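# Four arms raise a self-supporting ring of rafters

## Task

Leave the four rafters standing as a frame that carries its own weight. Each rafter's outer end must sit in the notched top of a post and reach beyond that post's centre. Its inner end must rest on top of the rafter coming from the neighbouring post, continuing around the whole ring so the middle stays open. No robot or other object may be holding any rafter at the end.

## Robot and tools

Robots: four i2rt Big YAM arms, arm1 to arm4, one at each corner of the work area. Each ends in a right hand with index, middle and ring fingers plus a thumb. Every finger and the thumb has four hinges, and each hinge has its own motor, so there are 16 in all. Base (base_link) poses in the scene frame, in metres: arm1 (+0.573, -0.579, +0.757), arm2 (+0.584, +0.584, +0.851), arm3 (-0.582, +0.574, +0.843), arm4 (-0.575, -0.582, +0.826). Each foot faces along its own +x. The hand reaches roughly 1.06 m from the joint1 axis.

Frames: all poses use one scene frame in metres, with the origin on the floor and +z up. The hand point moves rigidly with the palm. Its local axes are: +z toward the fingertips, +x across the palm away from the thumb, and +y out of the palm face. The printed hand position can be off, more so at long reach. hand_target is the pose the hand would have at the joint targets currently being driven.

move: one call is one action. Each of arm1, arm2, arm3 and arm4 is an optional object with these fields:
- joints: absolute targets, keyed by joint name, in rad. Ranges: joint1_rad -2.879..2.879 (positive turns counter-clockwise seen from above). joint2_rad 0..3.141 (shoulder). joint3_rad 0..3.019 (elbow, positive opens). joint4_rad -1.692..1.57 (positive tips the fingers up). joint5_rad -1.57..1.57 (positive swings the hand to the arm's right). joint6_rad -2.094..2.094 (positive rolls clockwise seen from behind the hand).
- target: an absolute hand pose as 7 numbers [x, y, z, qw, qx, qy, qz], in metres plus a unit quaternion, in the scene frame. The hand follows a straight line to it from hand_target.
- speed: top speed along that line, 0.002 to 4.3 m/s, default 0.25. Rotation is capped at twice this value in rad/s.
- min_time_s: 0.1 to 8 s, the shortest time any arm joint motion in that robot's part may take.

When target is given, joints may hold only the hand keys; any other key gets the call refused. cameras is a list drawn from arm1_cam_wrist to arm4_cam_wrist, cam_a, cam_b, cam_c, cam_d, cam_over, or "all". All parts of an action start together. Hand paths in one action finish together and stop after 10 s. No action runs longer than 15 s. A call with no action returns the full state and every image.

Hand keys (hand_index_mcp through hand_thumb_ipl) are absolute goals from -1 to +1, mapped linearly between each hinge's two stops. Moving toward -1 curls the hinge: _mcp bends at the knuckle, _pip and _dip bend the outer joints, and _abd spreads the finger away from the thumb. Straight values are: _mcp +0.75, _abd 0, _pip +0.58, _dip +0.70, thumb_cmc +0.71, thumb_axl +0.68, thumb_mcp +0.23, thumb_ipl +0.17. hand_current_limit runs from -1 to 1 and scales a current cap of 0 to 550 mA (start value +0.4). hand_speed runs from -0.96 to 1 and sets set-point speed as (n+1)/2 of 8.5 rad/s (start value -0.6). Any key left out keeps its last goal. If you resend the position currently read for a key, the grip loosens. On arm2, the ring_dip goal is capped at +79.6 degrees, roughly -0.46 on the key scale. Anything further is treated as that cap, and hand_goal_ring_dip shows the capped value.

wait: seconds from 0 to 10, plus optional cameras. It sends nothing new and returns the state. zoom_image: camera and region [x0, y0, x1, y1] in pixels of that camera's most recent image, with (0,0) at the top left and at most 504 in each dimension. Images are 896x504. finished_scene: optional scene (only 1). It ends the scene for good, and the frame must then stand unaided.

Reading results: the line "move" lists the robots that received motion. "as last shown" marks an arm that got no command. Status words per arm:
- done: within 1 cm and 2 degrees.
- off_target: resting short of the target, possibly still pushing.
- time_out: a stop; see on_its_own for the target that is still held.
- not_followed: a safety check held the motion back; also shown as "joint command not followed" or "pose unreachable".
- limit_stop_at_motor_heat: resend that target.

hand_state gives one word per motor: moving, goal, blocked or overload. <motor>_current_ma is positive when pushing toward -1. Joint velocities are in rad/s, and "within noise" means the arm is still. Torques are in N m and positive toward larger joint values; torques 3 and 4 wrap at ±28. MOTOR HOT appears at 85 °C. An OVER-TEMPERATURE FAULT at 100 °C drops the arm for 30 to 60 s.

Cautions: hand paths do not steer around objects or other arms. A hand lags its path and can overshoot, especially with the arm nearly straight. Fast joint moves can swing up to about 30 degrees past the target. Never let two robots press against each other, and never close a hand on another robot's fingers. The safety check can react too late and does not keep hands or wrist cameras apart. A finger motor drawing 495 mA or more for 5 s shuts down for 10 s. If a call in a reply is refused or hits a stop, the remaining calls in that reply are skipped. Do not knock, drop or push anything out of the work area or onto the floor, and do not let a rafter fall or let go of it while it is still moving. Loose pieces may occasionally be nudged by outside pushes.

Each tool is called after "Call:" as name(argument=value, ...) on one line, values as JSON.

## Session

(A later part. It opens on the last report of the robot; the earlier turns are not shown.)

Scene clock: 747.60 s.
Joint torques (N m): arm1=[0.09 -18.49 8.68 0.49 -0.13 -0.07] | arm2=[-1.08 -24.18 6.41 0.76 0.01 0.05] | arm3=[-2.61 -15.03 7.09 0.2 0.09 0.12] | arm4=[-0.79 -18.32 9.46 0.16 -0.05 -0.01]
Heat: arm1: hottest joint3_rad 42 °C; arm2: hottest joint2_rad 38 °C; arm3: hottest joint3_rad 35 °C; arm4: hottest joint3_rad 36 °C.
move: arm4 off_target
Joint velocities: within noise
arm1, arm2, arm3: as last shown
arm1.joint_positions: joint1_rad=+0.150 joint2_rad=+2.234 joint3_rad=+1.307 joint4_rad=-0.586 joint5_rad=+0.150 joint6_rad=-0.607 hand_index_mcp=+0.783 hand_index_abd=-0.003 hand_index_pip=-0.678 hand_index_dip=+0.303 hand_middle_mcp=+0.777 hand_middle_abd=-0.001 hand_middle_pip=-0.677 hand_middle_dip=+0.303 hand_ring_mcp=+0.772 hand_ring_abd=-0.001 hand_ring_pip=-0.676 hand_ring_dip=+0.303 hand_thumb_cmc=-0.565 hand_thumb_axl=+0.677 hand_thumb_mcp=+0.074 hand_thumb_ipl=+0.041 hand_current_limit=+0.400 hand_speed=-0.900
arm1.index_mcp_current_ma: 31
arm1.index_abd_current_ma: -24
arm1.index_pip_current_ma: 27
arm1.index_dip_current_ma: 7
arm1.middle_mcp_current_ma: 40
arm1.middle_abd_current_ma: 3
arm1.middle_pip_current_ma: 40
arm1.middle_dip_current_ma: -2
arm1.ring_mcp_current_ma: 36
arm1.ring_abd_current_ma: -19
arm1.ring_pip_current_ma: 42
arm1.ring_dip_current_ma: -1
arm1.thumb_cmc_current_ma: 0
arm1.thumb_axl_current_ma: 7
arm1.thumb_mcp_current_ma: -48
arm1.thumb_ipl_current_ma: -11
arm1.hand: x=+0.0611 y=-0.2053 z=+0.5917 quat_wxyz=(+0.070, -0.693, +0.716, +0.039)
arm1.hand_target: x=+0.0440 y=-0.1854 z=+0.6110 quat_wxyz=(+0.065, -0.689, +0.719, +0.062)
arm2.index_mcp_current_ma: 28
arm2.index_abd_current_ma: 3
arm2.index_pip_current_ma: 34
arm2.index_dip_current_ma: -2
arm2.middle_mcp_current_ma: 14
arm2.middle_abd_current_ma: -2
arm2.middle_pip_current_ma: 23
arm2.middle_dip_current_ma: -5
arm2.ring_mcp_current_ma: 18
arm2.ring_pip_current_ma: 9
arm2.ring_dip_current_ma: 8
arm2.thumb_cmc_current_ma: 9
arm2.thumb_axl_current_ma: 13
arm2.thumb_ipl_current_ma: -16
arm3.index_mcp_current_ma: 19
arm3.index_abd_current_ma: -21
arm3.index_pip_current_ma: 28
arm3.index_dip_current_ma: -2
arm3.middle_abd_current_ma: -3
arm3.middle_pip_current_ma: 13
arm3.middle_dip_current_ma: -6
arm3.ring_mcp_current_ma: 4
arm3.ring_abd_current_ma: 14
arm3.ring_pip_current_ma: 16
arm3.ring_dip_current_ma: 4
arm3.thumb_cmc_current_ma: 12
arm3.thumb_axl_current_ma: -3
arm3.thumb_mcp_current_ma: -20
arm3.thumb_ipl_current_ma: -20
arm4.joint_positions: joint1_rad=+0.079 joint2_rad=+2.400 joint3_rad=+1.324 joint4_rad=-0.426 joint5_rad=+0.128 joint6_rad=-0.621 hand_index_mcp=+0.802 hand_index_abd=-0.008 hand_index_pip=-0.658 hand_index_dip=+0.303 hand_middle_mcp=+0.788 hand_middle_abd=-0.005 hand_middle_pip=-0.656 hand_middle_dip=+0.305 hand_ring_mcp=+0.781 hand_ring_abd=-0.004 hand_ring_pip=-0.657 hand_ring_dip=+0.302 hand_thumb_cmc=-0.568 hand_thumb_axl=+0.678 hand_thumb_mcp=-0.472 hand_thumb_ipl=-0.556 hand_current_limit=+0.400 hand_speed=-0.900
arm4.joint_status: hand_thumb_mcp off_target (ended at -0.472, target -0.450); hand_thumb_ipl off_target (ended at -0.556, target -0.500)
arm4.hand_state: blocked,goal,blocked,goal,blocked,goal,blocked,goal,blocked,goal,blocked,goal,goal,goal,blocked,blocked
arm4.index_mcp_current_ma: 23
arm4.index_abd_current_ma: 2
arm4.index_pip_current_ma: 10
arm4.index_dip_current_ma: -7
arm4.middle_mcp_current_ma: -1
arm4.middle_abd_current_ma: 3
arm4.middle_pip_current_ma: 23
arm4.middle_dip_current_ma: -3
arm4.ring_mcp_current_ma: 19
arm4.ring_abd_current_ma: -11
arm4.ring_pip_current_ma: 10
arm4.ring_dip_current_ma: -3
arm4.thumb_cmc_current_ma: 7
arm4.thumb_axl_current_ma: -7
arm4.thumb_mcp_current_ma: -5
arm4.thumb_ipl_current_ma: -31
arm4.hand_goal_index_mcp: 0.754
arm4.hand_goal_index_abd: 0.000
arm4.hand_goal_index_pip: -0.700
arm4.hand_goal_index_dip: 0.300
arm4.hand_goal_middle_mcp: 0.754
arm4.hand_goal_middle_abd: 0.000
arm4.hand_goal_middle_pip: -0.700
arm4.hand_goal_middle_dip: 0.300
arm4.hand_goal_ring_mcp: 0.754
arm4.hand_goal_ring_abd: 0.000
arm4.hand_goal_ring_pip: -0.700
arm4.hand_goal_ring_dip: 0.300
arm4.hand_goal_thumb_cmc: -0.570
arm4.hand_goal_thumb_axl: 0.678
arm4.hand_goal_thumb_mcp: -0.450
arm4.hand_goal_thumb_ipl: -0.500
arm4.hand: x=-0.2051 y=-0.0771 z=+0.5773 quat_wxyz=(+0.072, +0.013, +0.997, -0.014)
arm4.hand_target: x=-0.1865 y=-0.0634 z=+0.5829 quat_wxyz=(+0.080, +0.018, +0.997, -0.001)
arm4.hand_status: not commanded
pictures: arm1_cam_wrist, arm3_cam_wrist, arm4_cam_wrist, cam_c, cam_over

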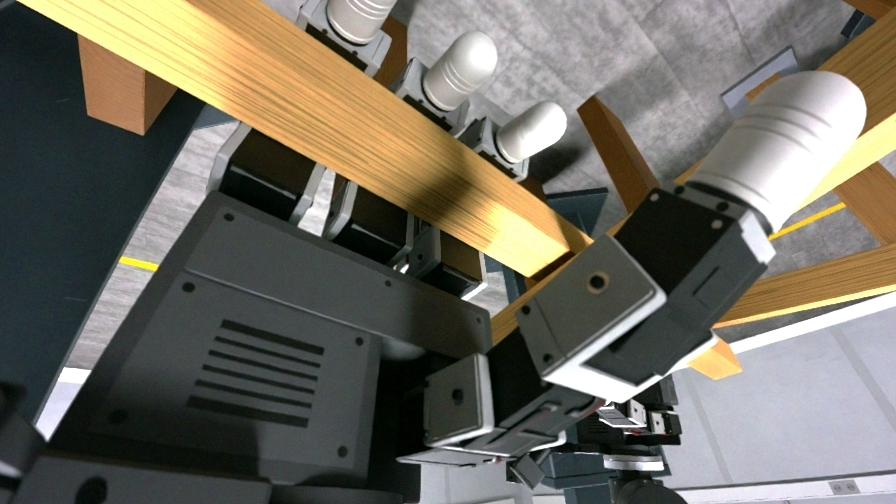

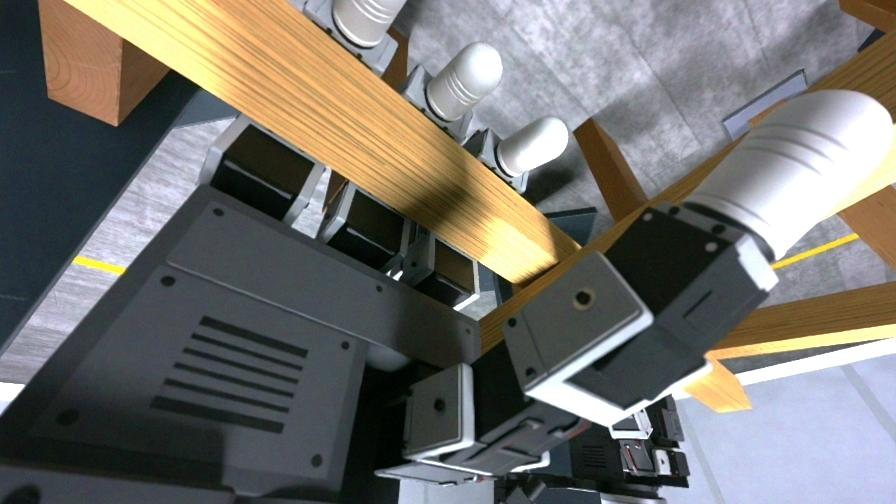

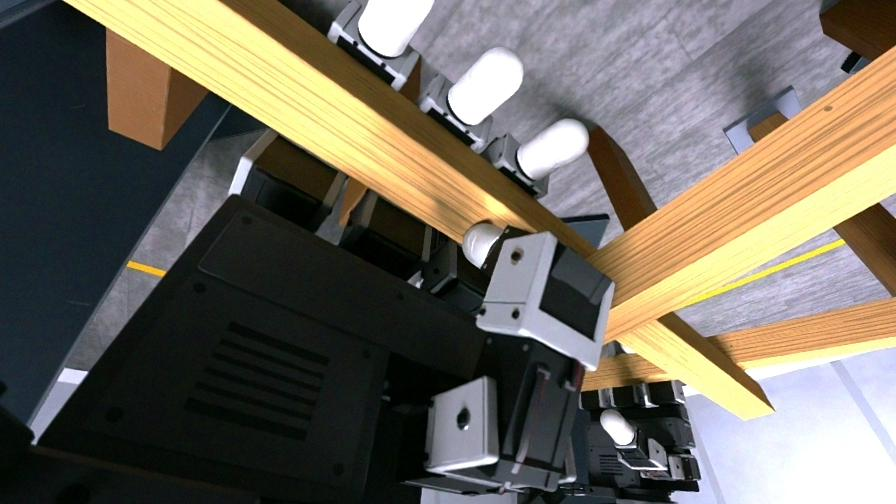

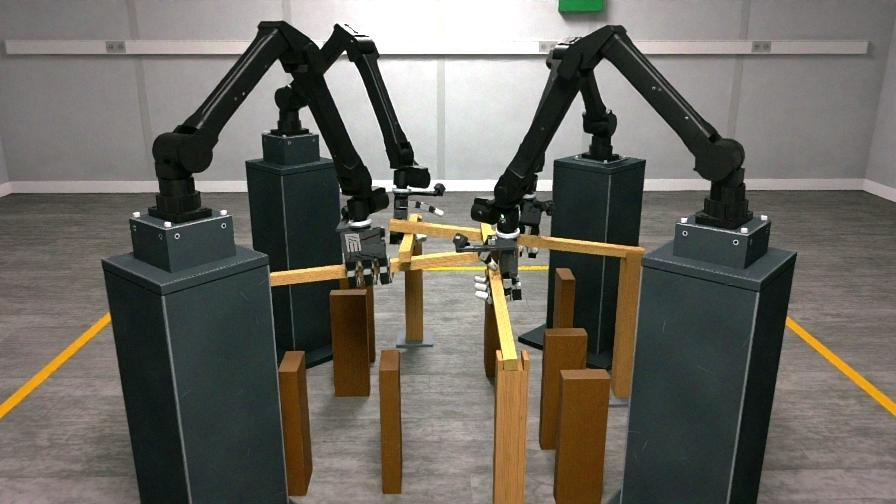

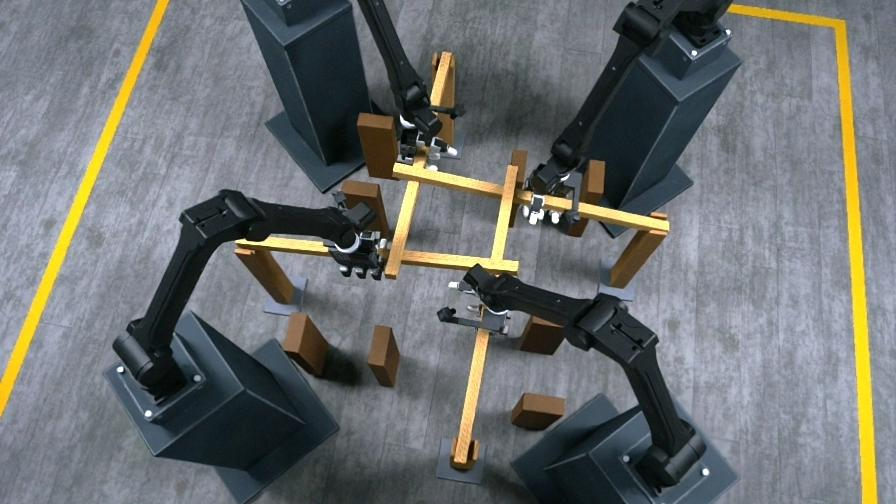

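Call:
move(arm4={"target":[-0.196,-0.0625,0.582,0.07932,0.01824,0.99668,-0.00145],"speed":0.04}, cameras=["arm4_cam_wrist","cam_c","cam_b","cam_over"])

Call:
zoom_image(camera="arm4_cam_wrist", region=[400, 160, 700, 460])

Call:
zoom_image(camera="cam_b", region=[580, 190, 700, 290])

Scene clock: 769.97 s.
Joint torques (N m): arm1=[-0.62 -18.08 8.79 0.12 -0.14 -0.07] | arm2=[-1.14 -24.18 6.42 0.76 0.01 0.05] | arm3=[-2.61 -15.03 7.09 0.2 0.09 0.12] | arm4=[0.38 -18.84 7.88 0.61 -0.01 0.11]
Heat: arm1: hottest joint3_rad 43 °C; arm2: hottest joint2_rad 37 °C; arm3: hottest joint3_rad 35 °C; arm4: hottest joint3_rad 36 °C.
move: arm4 off_target
Joint velocities: within noise
arm1, arm2, arm3: as last shown
arm1.index_mcp_current_ma: 50
arm1.index_abd_current_ma: -2
arm1.index_pip_current_ma: 28
arm1.index_dip_current_ma: 3
arm1.middle_mcp_current_ma: 52
arm1.middle_abd_current_ma: -2
arm1.middle_pip_current_ma: 27
arm1.middle_dip_current_ma: 14
arm1.ring_mcp_current_ma: 20
arm1.ring_abd_current_ma: -10
arm1.ring_pip_current_ma: 28
arm1.ring_dip_current_ma: 15
arm1.thumb_cmc_current_ma: -1
arm1.thumb_axl_current_ma: -1
arm1.thumb_mcp_current_ma: -45
arm1.thumb_ipl_current_ma: -16
arm2.index_mcp_current_ma: 33
arm2.index_pip_current_ma: 36
arm2.index_dip_current_ma: 5
arm2.middle_mcp_current_ma: 11
arm2.middle_abd_current_ma: -8
arm2.middle_pip_current_ma: 28
arm2.middle_dip_current_ma: -1
arm2.ring_mcp_current_ma: 20
arm2.ring_pip_current_ma: 11
arm2.ring_dip_current_ma: 4
arm2.thumb_cmc_current_ma: 8
arm2.thumb_axl_current_ma: 10
arm2.thumb_mcp_current_ma: -35
arm2.thumb_ipl_current_ma: -14
arm3.index_mcp_current_ma: 24
arm3.index_abd_current_ma: 8
arm3.index_pip_current_ma: 31
arm3.index_dip_current_ma: 7
arm3.middle_mcp_current_ma: 8
arm3.middle_abd_current_ma: -4
arm3.middle_pip_current_ma: 15
arm3.middle_dip_current_ma: -25
arm3.ring_mcp_current_ma: 5
arm3.ring_abd_current_ma: 11
arm3.ring_pip_current_ma: 14
arm3.ring_dip_current_ma: -6
arm3.thumb_cmc_current_ma: 26
arm3.thumb_axl_current_ma: -11
arm3.thumb_mcp_current_ma: -26
arm3.thumb_ipl_current_ma: -13
arm4.joint_positions: joint1_rad=+0.079 joint2_rad=+2.400 joint3_rad=+1.324 joint4_rad=-0.426 joint5_rad=+0.128 joint6_rad=-0.621 hand_index_mcp=+0.802 hand_index_abd=-0.008 hand_index_pip=-0.658 hand_index_dip=+0.303 hand_middle_mcp=+0.788 hand_middle_abd=-0.005 hand_middle_pip=-0.656 hand_middle_dip=+0.305 hand_ring_mcp=+0.781 hand_ring_abd=-0.004 hand_ring_pip=-0.657 hand_ring_dip=+0.302 hand_thumb_cmc=-0.568 hand_thumb_axl=+0.678 hand_thumb_mcp=-0.472 hand_thumb_ipl=-0.556 hand_current_limit=+0.400 hand_speed=-0.900
arm4.joint_status: not commanded
arm4.hand_state: blocked,goal,blocked,goal,blocked,goal,blocked,goal,blocked,goal,blocked,goal,goal,goal,blocked,blocked
arm4.index_mcp_current_ma: 21
arm4.index_abd_current_ma: 3
arm4.index_pip_current_ma: 14
arm4.index_dip_current_ma: 0
arm4.middle_mcp_current_ma: 6
arm4.middle_abd_current_ma: -6
arm4.middle_pip_current_ma: 19
arm4.middle_dip_current_ma: -6
arm4.ring_mcp_current_ma: 20
arm4.ring_abd_current_ma: -4
arm4.ring_pip_current_ma: 10
arm4.ring_dip_current_ma: -10
arm4.thumb_cmc_current_ma: 10
arm4.thumb_axl_current_ma: -8
arm4.thumb_mcp_current_ma: -15
arm4.thumb_ipl_current_ma: -35
arm4.hand_goal_index_mcp: 0.754
arm4.hand_goal_index_abd: 0.000
arm4.hand_goal_index_pip: -0.700
arm4.hand_goal_index_dip: 0.300
arm4.hand_goal_middle_mcp: 0.754
arm4.hand_goal_middle_abd: 0.000
arm4.hand_goal_middle_pip: -0.700
arm4.hand_goal_middle_dip: 0.300
arm4.hand_goal_ring_mcp: 0.754
arm4.hand_goal_ring_abd: 0.000
arm4.hand_goal_ring_pip: -0.700
arm4.hand_goal_ring_dip: 0.300
arm4.hand_goal_thumb_cmc: -0.570
arm4.hand_goal_thumb_axl: 0.678
arm4.hand_goal_thumb_mcp: -0.450
arm4.hand_goal_thumb_ipl: -0.500
arm4.hand: x=-0.2050 y=-0.0771 z=+0.5773 quat_wxyz=(+0.072, +0.013, +0.997, -0.014)
arm4.hand_target: x=-0.1964 y=-0.0629 z=+0.5825 quat_wxyz=(+0.079, +0.018, +0.997, -0.001)
arm4.hand_status: off_target (0.018 m and 1.8 deg from the pose sent, 0.018 m and 1.8 deg at the start)
pictures: arm4_cam_wrist, cam_b, cam_c, cam_over

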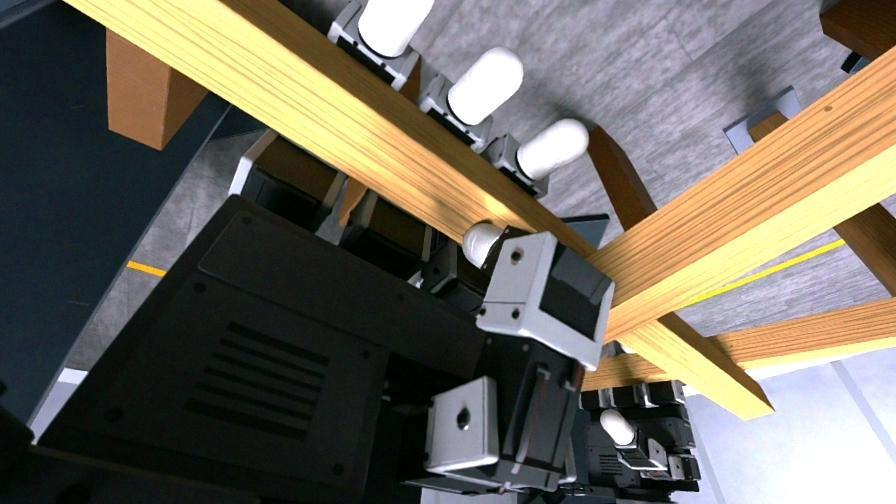

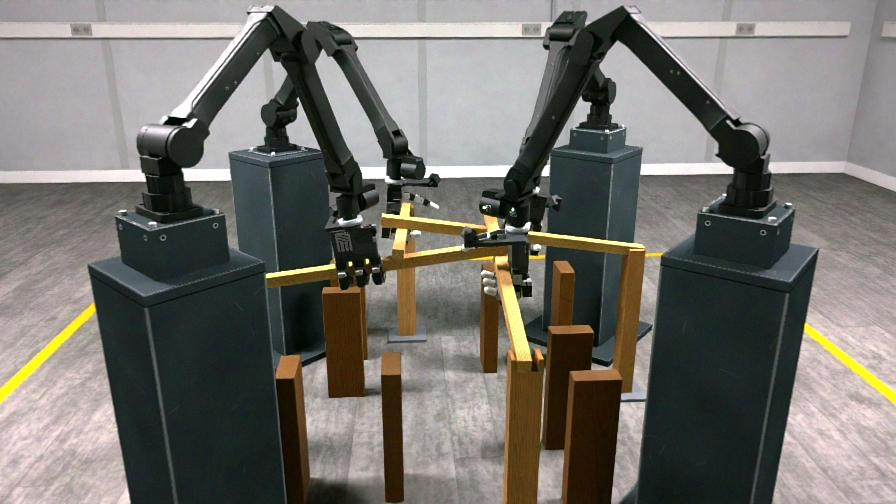

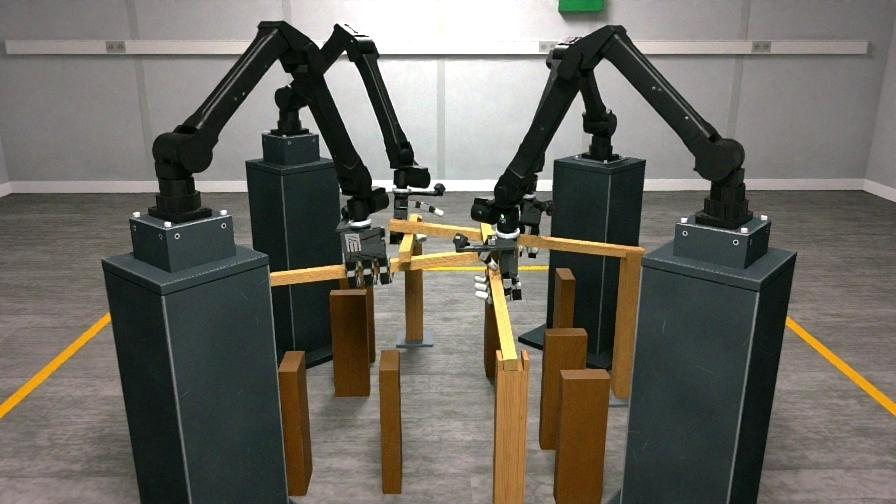

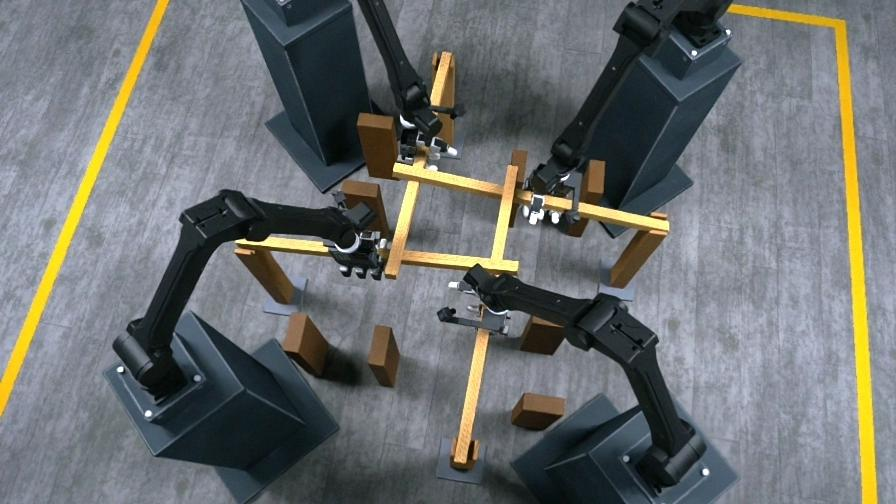

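Scaled by 1.680.

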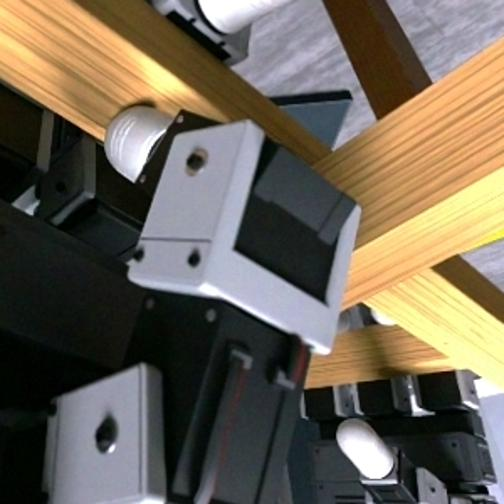

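Scaled by 4.200.

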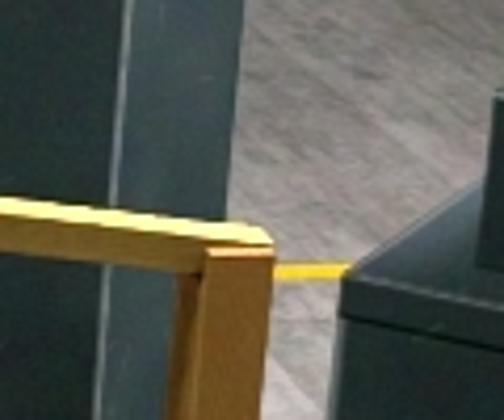

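Call:
move(arm4={"joints":{"hand_thumb_mcp":-0.4,"hand_thumb_ipl":-0.68}})

Call:
move(arm4={"joints":{"hand_thumb_mcp":-0.2,"hand_thumb_ipl":-0.75}})

Call:
move(arm4={"joints":{"hand_thumb_mcp":0.1,"hand_thumb_ipl":0.05}}, cameras=["arm4_cam_wrist","cam_c"])

Scene clock: 794.30 s.
Joint torques (N m): arm1=[0.21 -17.85 8.98 0.28 -0.14 -0.09] | arm2=[-1.14 -24.18 6.42 0.76 0.01 0.05] | arm3=[-2.61 -15.03 7.09 0.2 0.09 0.12] | arm4=[0.21 -18.78 7.86 0.65 -0.02 0.1]
Heat: arm1: hottest joint3_rad 43 °C; arm2: hottest joint2_rad 37 °C; arm3: hottest joint3_rad 35 °C; arm4: hottest joint3_rad 35 °C.
move: arm4 done
Joint velocities: within noise
arm1, arm2, arm3: as last shown
arm1.index_mcp_current_ma: 38
arm1.index_pip_current_ma: 39
arm1.index_dip_current_ma: 17
arm1.middle_mcp_current_ma: 54
arm1.middle_abd_current_ma: -5
arm1.middle_pip_current_ma: 28
arm1.middle_dip_current_ma: 10
arm1.ring_mcp_current_ma: 28
arm1.ring_abd_current_ma: 0
arm1.ring_pip_current_ma: 36
arm1.ring_dip_current_ma: 3
arm1.thumb_cmc_current_ma: -3
arm1.thumb_axl_current_ma: 6
arm1.thumb_mcp_current_ma: -37
arm1.thumb_ipl_current_ma: -20
arm2.joint_positions: joint1_rad=+0.178 joint2_rad=+2.447 joint3_rad=+1.349 joint4_rad=-0.398 joint5_rad=+0.136 joint6_rad=-0.646 hand_index_mcp=+0.768 hand_index_abd=-0.004 hand_index_pip=-0.686 hand_index_dip=+0.301 hand_middle_mcp=+0.763 hand_middle_abd=-0.003 hand_middle_pip=-0.690 hand_middle_dip=+0.301 hand_ring_mcp=+0.760 hand_ring_abd=-0.004 hand_ring_pip=-0.691 hand_ring_dip=+0.301 hand_thumb_cmc=-0.569 hand_thumb_axl=+0.678 hand_thumb_mcp=+0.090 hand_thumb_ipl=+0.046 hand_current_limit=+0.400 hand_speed=-0.900
arm2.index_abd_current_ma: -5
arm2.index_pip_current_ma: 39
arm2.index_dip_current_ma: -1
arm2.middle_abd_current_ma: -1
arm2.middle_pip_current_ma: 22
arm2.middle_dip_current_ma: -2
arm2.ring_mcp_current_ma: 18
arm2.ring_abd_current_ma: -11
arm2.ring_pip_current_ma: 14
arm2.ring_dip_current_ma: 8
arm2.thumb_cmc_current_ma: 11
arm2.thumb_axl_current_ma: 9
arm2.thumb_mcp_current_ma: -31
arm2.thumb_ipl_current_ma: -12
arm3.index_abd_current_ma: 1
arm3.index_pip_current_ma: 44
arm3.index_dip_current_ma: 9
arm3.middle_mcp_current_ma: 10
arm3.middle_abd_current_ma: -2
arm3.middle_pip_current_ma: 13
arm3.middle_dip_current_ma: -6
arm3.ring_mcp_current_ma: 23
arm3.ring_abd_current_ma: 10
arm3.ring_pip_current_ma: 17
arm3.ring_dip_current_ma: 8
arm3.thumb_cmc_current_ma: 3
arm3.thumb_axl_current_ma: 3
arm3.thumb_mcp_current_ma: -33
arm3.hand_target: x=-0.0617 y=+0.1794 z=+0.6038 quat_wxyz=(+0.065, +0.686, +0.722, -0.062)
arm4.joint_positions: joint1_rad=+0.079 joint2_rad=+2.400 joint3_rad=+1.324 joint4_rad=-0.426 joint5_rad=+0.128 joint6_rad=-0.620 hand_index_mcp=+0.796 hand_index_abd=-0.007 hand_index_pip=-0.659 hand_index_dip=+0.303 hand_middle_mcp=+0.783 hand_middle_abd=-0.005 hand_middle_pip=-0.658 hand_middle_dip=+0.305 hand_ring_mcp=+0.777 hand_ring_abd=-0.004 hand_ring_pip=-0.658 hand_ring_dip=+0.302 hand_thumb_cmc=-0.568 hand_thumb_axl=+0.676 hand_thumb_mcp=-0.408 hand_thumb_ipl=-0.674 hand_current_limit=+0.400 hand_speed=-0.900
arm4.joint_status: all done
arm4.hand_state: blocked,goal,blocked,goal,blocked,goal,blocked,goal,blocked,goal,blocked,goal,goal,goal,goal,goal
arm4.index_mcp_current_ma: 30
arm4.index_abd_current_ma: 4
arm4.index_pip_current_ma: 13
arm4.index_dip_current_ma: -1
arm4.middle_mcp_current_ma: -1
arm4.middle_abd_current_ma: 1
arm4.middle_pip_current_ma: 11
arm4.middle_dip_current_ma: 11
arm4.ring_mcp_current_ma: 5
arm4.ring_abd_current_ma: -6
arm4.ring_pip_current_ma: 10
arm4.ring_dip_current_ma: 1
arm4.thumb_cmc_current_ma: 10
arm4.thumb_axl_current_ma: 2
arm4.thumb_mcp_current_ma: -9
arm4.thumb_ipl_current_ma: 13
arm4.hand_goal_index_mcp: 0.754
arm4.hand_goal_index_abd: 0.000
arm4.hand_goal_index_pip: -0.700
arm4.hand_goal_index_dip: 0.300
arm4.hand_goal_middle_mcp: 0.754
arm4.hand_goal_middle_abd: 0.000
arm4.hand_goal_middle_pip: -0.700
arm4.hand_goal_middle_dip: 0.300
arm4.hand_goal_ring_mcp: 0.754
arm4.hand_goal_ring_abd: 0.000
arm4.hand_goal_ring_pip: -0.700
arm4.hand_goal_ring_dip: 0.300
arm4.hand_goal_thumb_cmc: -0.570
arm4.hand_goal_thumb_axl: 0.678
arm4.hand_goal_thumb_mcp: -0.400
arm4.hand_goal_thumb_ipl: -0.680
arm4.hand: x=-0.2049 y=-0.0771 z=+0.5774 quat_wxyz=(+0.072, +0.013, +0.997, -0.014)
arm4.hand_target: x=-0.1964 y=-0.0629 z=+0.5825 quat_wxyz=(+0.079, +0.018, +0.997, -0.001)
arm4.hand_status: not commanded
pictures: none

Scene clock: 795.43 s.
Joint torques (N m): arm1=[-0.62 -18.08 8.75 0.29 -0.11 -0.11] | arm2=[-1.08 -24.18 6.42 0.76 0.01 0.05] | arm3=[-2.67 -15.03 7.1 0.2 0.09 0.12] | arm4=[0.32 -18.96 7.95 0.61 -0.01 0.11]
Heat: arm1: hottest joint3_rad 43 °C; arm2: hottest joint2_rad 37 °C; arm3: hottest joint3_rad 35 °C; arm4: hottest joint3_rad 35 °C.
move: arm4 done
Joint velocities: within noise
arm1, arm2, arm3: as last shown
arm1.index_mcp_current_ma: 30
arm1.index_abd_current_ma: -8
arm1.index_pip_current_ma: 26
arm1.index_dip_current_ma: 11
arm1.middle_mcp_current_ma: 46
arm1.middle_abd_current_ma: -4
arm1.middle_pip_current_ma: 38
arm1.middle_dip_current_ma: 13
arm1.ring_mcp_current_ma: 18
arm1.ring_abd_current_ma: -6
arm1.ring_pip_current_ma: 39
arm1.ring_dip_current_ma: 4
arm1.thumb_cmc_current_ma: 7
arm1.thumb_axl_current_ma: -12
arm1.thumb_mcp_current_ma: -27
arm1.thumb_ipl_current_ma: -16
arm2.index_mcp_current_ma: 34
arm2.index_abd_current_ma: 2
arm2.index_pip_current_ma: 36
arm2.index_dip_current_ma: 0
arm2.middle_mcp_current_ma: 12
arm2.middle_abd_current_ma: -5
arm2.middle_pip_current_ma: 24
arm2.middle_dip_current_ma: -1
arm2.ring_mcp_current_ma: 23
arm2.ring_abd_current_ma: -9
arm2.ring_pip_current_ma: 15
arm2.ring_dip_current_ma: 7
arm2.thumb_cmc_current_ma: 5
arm2.thumb_axl_current_ma: 5
arm2.thumb_mcp_current_ma: -36
arm2.thumb_ipl_current_ma: -15
arm3.index_mcp_current_ma: 6
arm3.index_abd_current_ma: -8
arm3.index_pip_current_ma: 43
arm3.index_dip_current_ma: 16
arm3.middle_mcp_current_ma: 9
arm3.middle_abd_current_ma: -1
arm3.middle_pip_current_ma: 24
arm3.middle_dip_current_ma: -3
arm3.ring_mcp_current_ma: 7
arm3.ring_abd_current_ma: 6
arm3.ring_pip_current_ma: 4
arm3.ring_dip_current_ma: 1
arm3.thumb_cmc_current_ma: 21
arm3.thumb_axl_current_ma: -2
arm3.thumb_mcp_current_ma: -22
arm3.thumb_ipl_current_ma: -27
arm4.joint_positions: joint1_rad=+0.079 joint2_rad=+2.400 joint3_rad=+1.324 joint4_rad=-0.426 joint5_rad=+0.128 joint6_rad=-0.620 hand_index_mcp=+0.796 hand_index_abd=-0.007 hand_index_pip=-0.659 hand_index_dip=+0.303 hand_middle_mcp=+0.783 hand_middle_abd=-0.005 hand_middle_pip=-0.658 hand_middle_dip=+0.305 hand_ring_mcp=+0.777 hand_ring_abd=-0.004 hand_ring_pip=-0.658 hand_ring_dip=+0.302 hand_thumb_cmc=-0.568 hand_thumb_axl=+0.676 hand_thumb_mcp=-0.210 hand_thumb_ipl=-0.744 hand_current_limit=+0.400 hand_speed=-0.900
arm4.joint_status: all done
arm4.hand_state: blocked,goal,blocked,goal,blocked,goal,blocked,goal,blocked,goal,blocked,goal,goal,goal,goal,goal
arm4.index_mcp_current_ma: 21
arm4.index_abd_current_ma: 9
arm4.index_pip_current_ma: 12
arm4.index_dip_current_ma: -9
arm4.middle_mcp_current_ma: 4
arm4.middle_abd_current_ma: -6
arm4.middle_pip_current_ma: 11
arm4.middle_dip_current_ma: -1
arm4.ring_mcp_current_ma: 12
arm4.ring_abd_current_ma: -16
arm4.ring_pip_current_ma: 15
arm4.ring_dip_current_ma: -1
arm4.thumb_cmc_current_ma: 1
arm4.thumb_axl_current_ma: 2
arm4.thumb_mcp_current_ma: -9
arm4.thumb_ipl_current_ma: 17
arm4.hand_goal_index_mcp: 0.754
arm4.hand_goal_index_abd: 0.000
arm4.hand_goal_index_pip: -0.700
arm4.hand_goal_index_dip: 0.300
arm4.hand_goal_middle_mcp: 0.754
arm4.hand_goal_middle_abd: 0.000
arm4.hand_goal_middle_pip: -0.700
arm4.hand_goal_middle_dip: 0.300
arm4.hand_goal_ring_mcp: 0.754
arm4.hand_goal_ring_abd: 0.000
arm4.hand_goal_ring_pip: -0.700
arm4.hand_goal_ring_dip: 0.300
arm4.hand_goal_thumb_cmc: -0.570
arm4.hand_goal_thumb_axl: 0.678
arm4.hand_goal_thumb_mcp: -0.200
arm4.hand_goal_thumb_ipl: -0.750
arm4.hand: x=-0.2049 y=-0.0771 z=+0.5774 quat_wxyz=(+0.072, +0.013, +0.997, -0.014)
arm4.hand_target: x=-0.1964 y=-0.0629 z=+0.5825 quat_wxyz=(+0.079, +0.018, +0.997, -0.001)
arm4.hand_status: not commanded
pictures: none

Scene clock: 798.87 s.
Joint torques (N m): arm1=[-0.03 -17.96 8.96 0.18 -0.16 -0.09] | arm2=[-1.08 -24.18 6.41 0.76 0.01 0.05] | arm3=[-2.61 -15.03 7.1 0.2 0.09 0.12] | arm4=[0.38 -19.02 7.88 0.59 -0.03 0.11]
Heat: arm1: hottest joint3_rad 43 °C; arm2: hottest joint2_rad 37 °C; arm3: hottest joint3_rad 35 °C; arm4: hottest joint3_rad 35 °C.
move: arm4 done
Joint velocities: within noise
arm1, arm2, arm3: as last shown
arm1.index_mcp_current_ma: 28
arm1.index_abd_current_ma: -5
arm1.index_pip_current_ma: 33
arm1.index_dip_current_ma: -4
arm1.middle_abd_current_ma: -2
arm1.middle_pip_current_ma: 24
arm1.middle_dip_current_ma: -2
arm1.ring_abd_current_ma: -12
arm1.ring_pip_current_ma: 30
arm1.ring_dip_current_ma: 13
arm1.thumb_cmc_current_ma: 0
arm1.thumb_axl_current_ma: -4
arm1.thumb_mcp_current_ma: -46
arm1.thumb_ipl_current_ma: -11
arm2.index_mcp_current_ma: 28
arm2.index_abd_current_ma: 0
arm2.index_pip_current_ma: 31
arm2.index_dip_current_ma: 5
arm2.middle_mcp_current_ma: 14
arm2.middle_abd_current_ma: -1
arm2.middle_pip_current_ma: 23
arm2.middle_dip_current_ma: -5
arm2.ring_mcp_current_ma: 19
arm2.ring_abd_current_ma: -13
arm2.ring_pip_current_ma: 12
arm2.ring_dip_current_ma: 8
arm2.thumb_cmc_current_ma: 7
arm2.thumb_axl_current_ma: 6
arm2.thumb_mcp_current_ma: -30
arm2.thumb_ipl_current_ma: -12
arm3.index_mcp_current_ma: 20
arm3.index_abd_current_ma: -4
arm3.index_pip_current_ma: 29
arm3.index_dip_current_ma: 0
arm3.middle_mcp_current_ma: 13
arm3.middle_abd_current_ma: -11
arm3.middle_pip_current_ma: 11
arm3.middle_dip_current_ma: 6
arm3.ring_mcp_current_ma: 2
arm3.ring_abd_current_ma: 3
arm3.ring_pip_current_ma: 2
arm3.ring_dip_current_ma: -25
arm3.thumb_cmc_current_ma: -1
arm3.thumb_axl_current_ma: -1
arm3.thumb_mcp_current_ma: -30
arm3.thumb_ipl_current_ma: -26
arm4.joint_positions: joint1_rad=+0.079 joint2_rad=+2.400 joint3_rad=+1.324 joint4_rad=-0.426 joint5_rad=+0.128 joint6_rad=-0.620 hand_index_mcp=+0.796 hand_index_abd=-0.007 hand_index_pip=-0.659 hand_index_dip=+0.303 hand_middle_mcp=+0.783 hand_middle_abd=-0.005 hand_middle_pip=-0.658 hand_middle_dip=+0.305 hand_ring_mcp=+0.777 hand_ring_abd=-0.004 hand_ring_pip=-0.658 hand_ring_dip=+0.302 hand_thumb_cmc=-0.568 hand_thumb_axl=+0.676 hand_thumb_mcp=+0.084 hand_thumb_ipl=+0.043 hand_current_limit=+0.400 hand_speed=-0.900
arm4.joint_status: all done
arm4.hand_state: blocked,goal,blocked,goal,blocked,goal,blocked,goal,blocked,goal,blocked,goal,goal,goal,goal,goal
arm4.index_mcp_current_ma: 20
arm4.index_abd_current_ma: 9
arm4.index_pip_current_ma: 19
arm4.index_dip_current_ma: 10
arm4.middle_mcp_current_ma: 9
arm4.middle_abd_current_ma: 0
arm4.middle_pip_current_ma: 10
arm4.middle_dip_current_ma: -5
arm4.ring_mcp_current_ma: 7
arm4.ring_abd_current_ma: -8
arm4.ring_pip_current_ma: 21
arm4.ring_dip_current_ma: -6
arm4.thumb_cmc_current_ma: -6
arm4.thumb_axl_current_ma: -7
arm4.thumb_mcp_current_ma: -14
arm4.thumb_ipl_current_ma: 0
arm4.hand_goal_index_mcp: 0.754
arm4.hand_goal_index_abd: 0.000
arm4.hand_goal_index_pip: -0.700
arm4.hand_goal_index_dip: 0.300
arm4.hand_goal_middle_mcp: 0.754
arm4.hand_goal_middle_abd: 0.000
arm4.hand_goal_middle_pip: -0.700
arm4.hand_goal_middle_dip: 0.300
arm4.hand_goal_ring_mcp: 0.754
arm4.hand_goal_ring_abd: 0.000
arm4.hand_goal_ring_pip: -0.700
arm4.hand_goal_ring_dip: 0.300
arm4.hand_goal_thumb_cmc: -0.570
arm4.hand_goal_thumb_axl: 0.678
arm4.hand_goal_thumb_mcp: 0.100
arm4.hand_goal_thumb_ipl: 0.050
arm4.hand: x=-0.2049 y=-0.0771 z=+0.5774 quat_wxyz=(+0.072, +0.013, +0.997, -0.014)
arm4.hand_target: x=-0.1964 y=-0.0629 z=+0.5825 quat_wxyz=(+0.079, +0.018, +0.997, -0.001)
arm4.hand_status: not commanded

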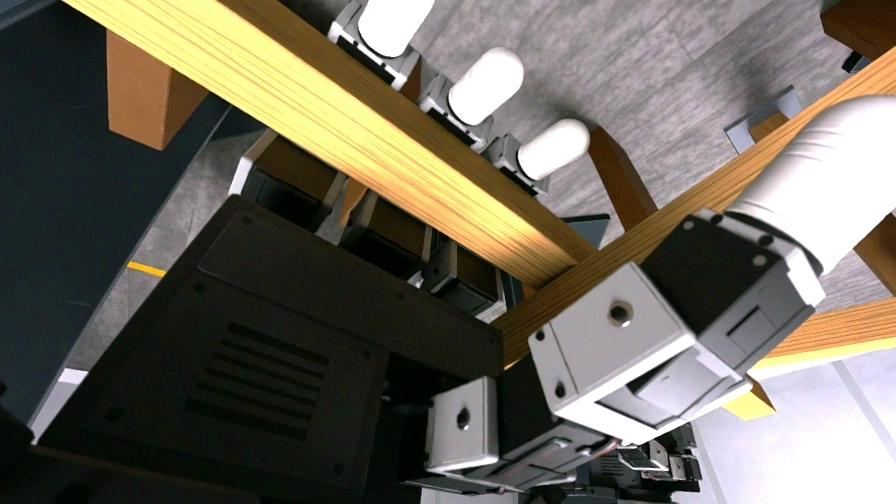

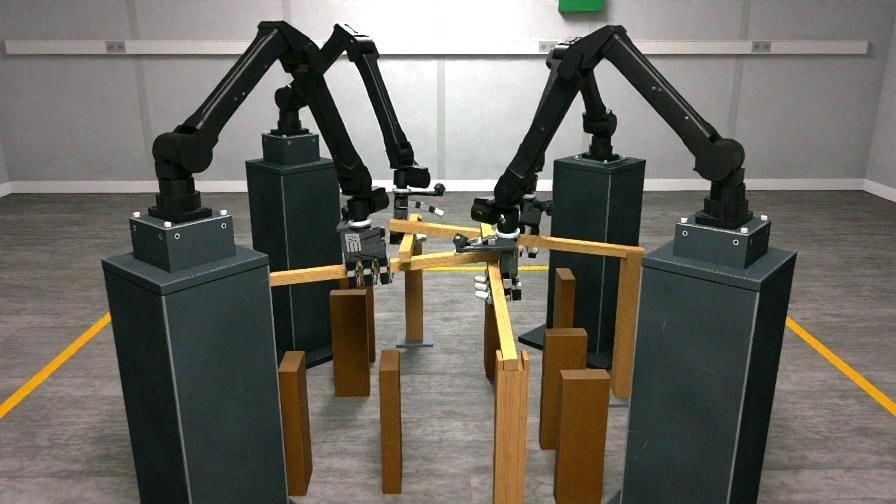

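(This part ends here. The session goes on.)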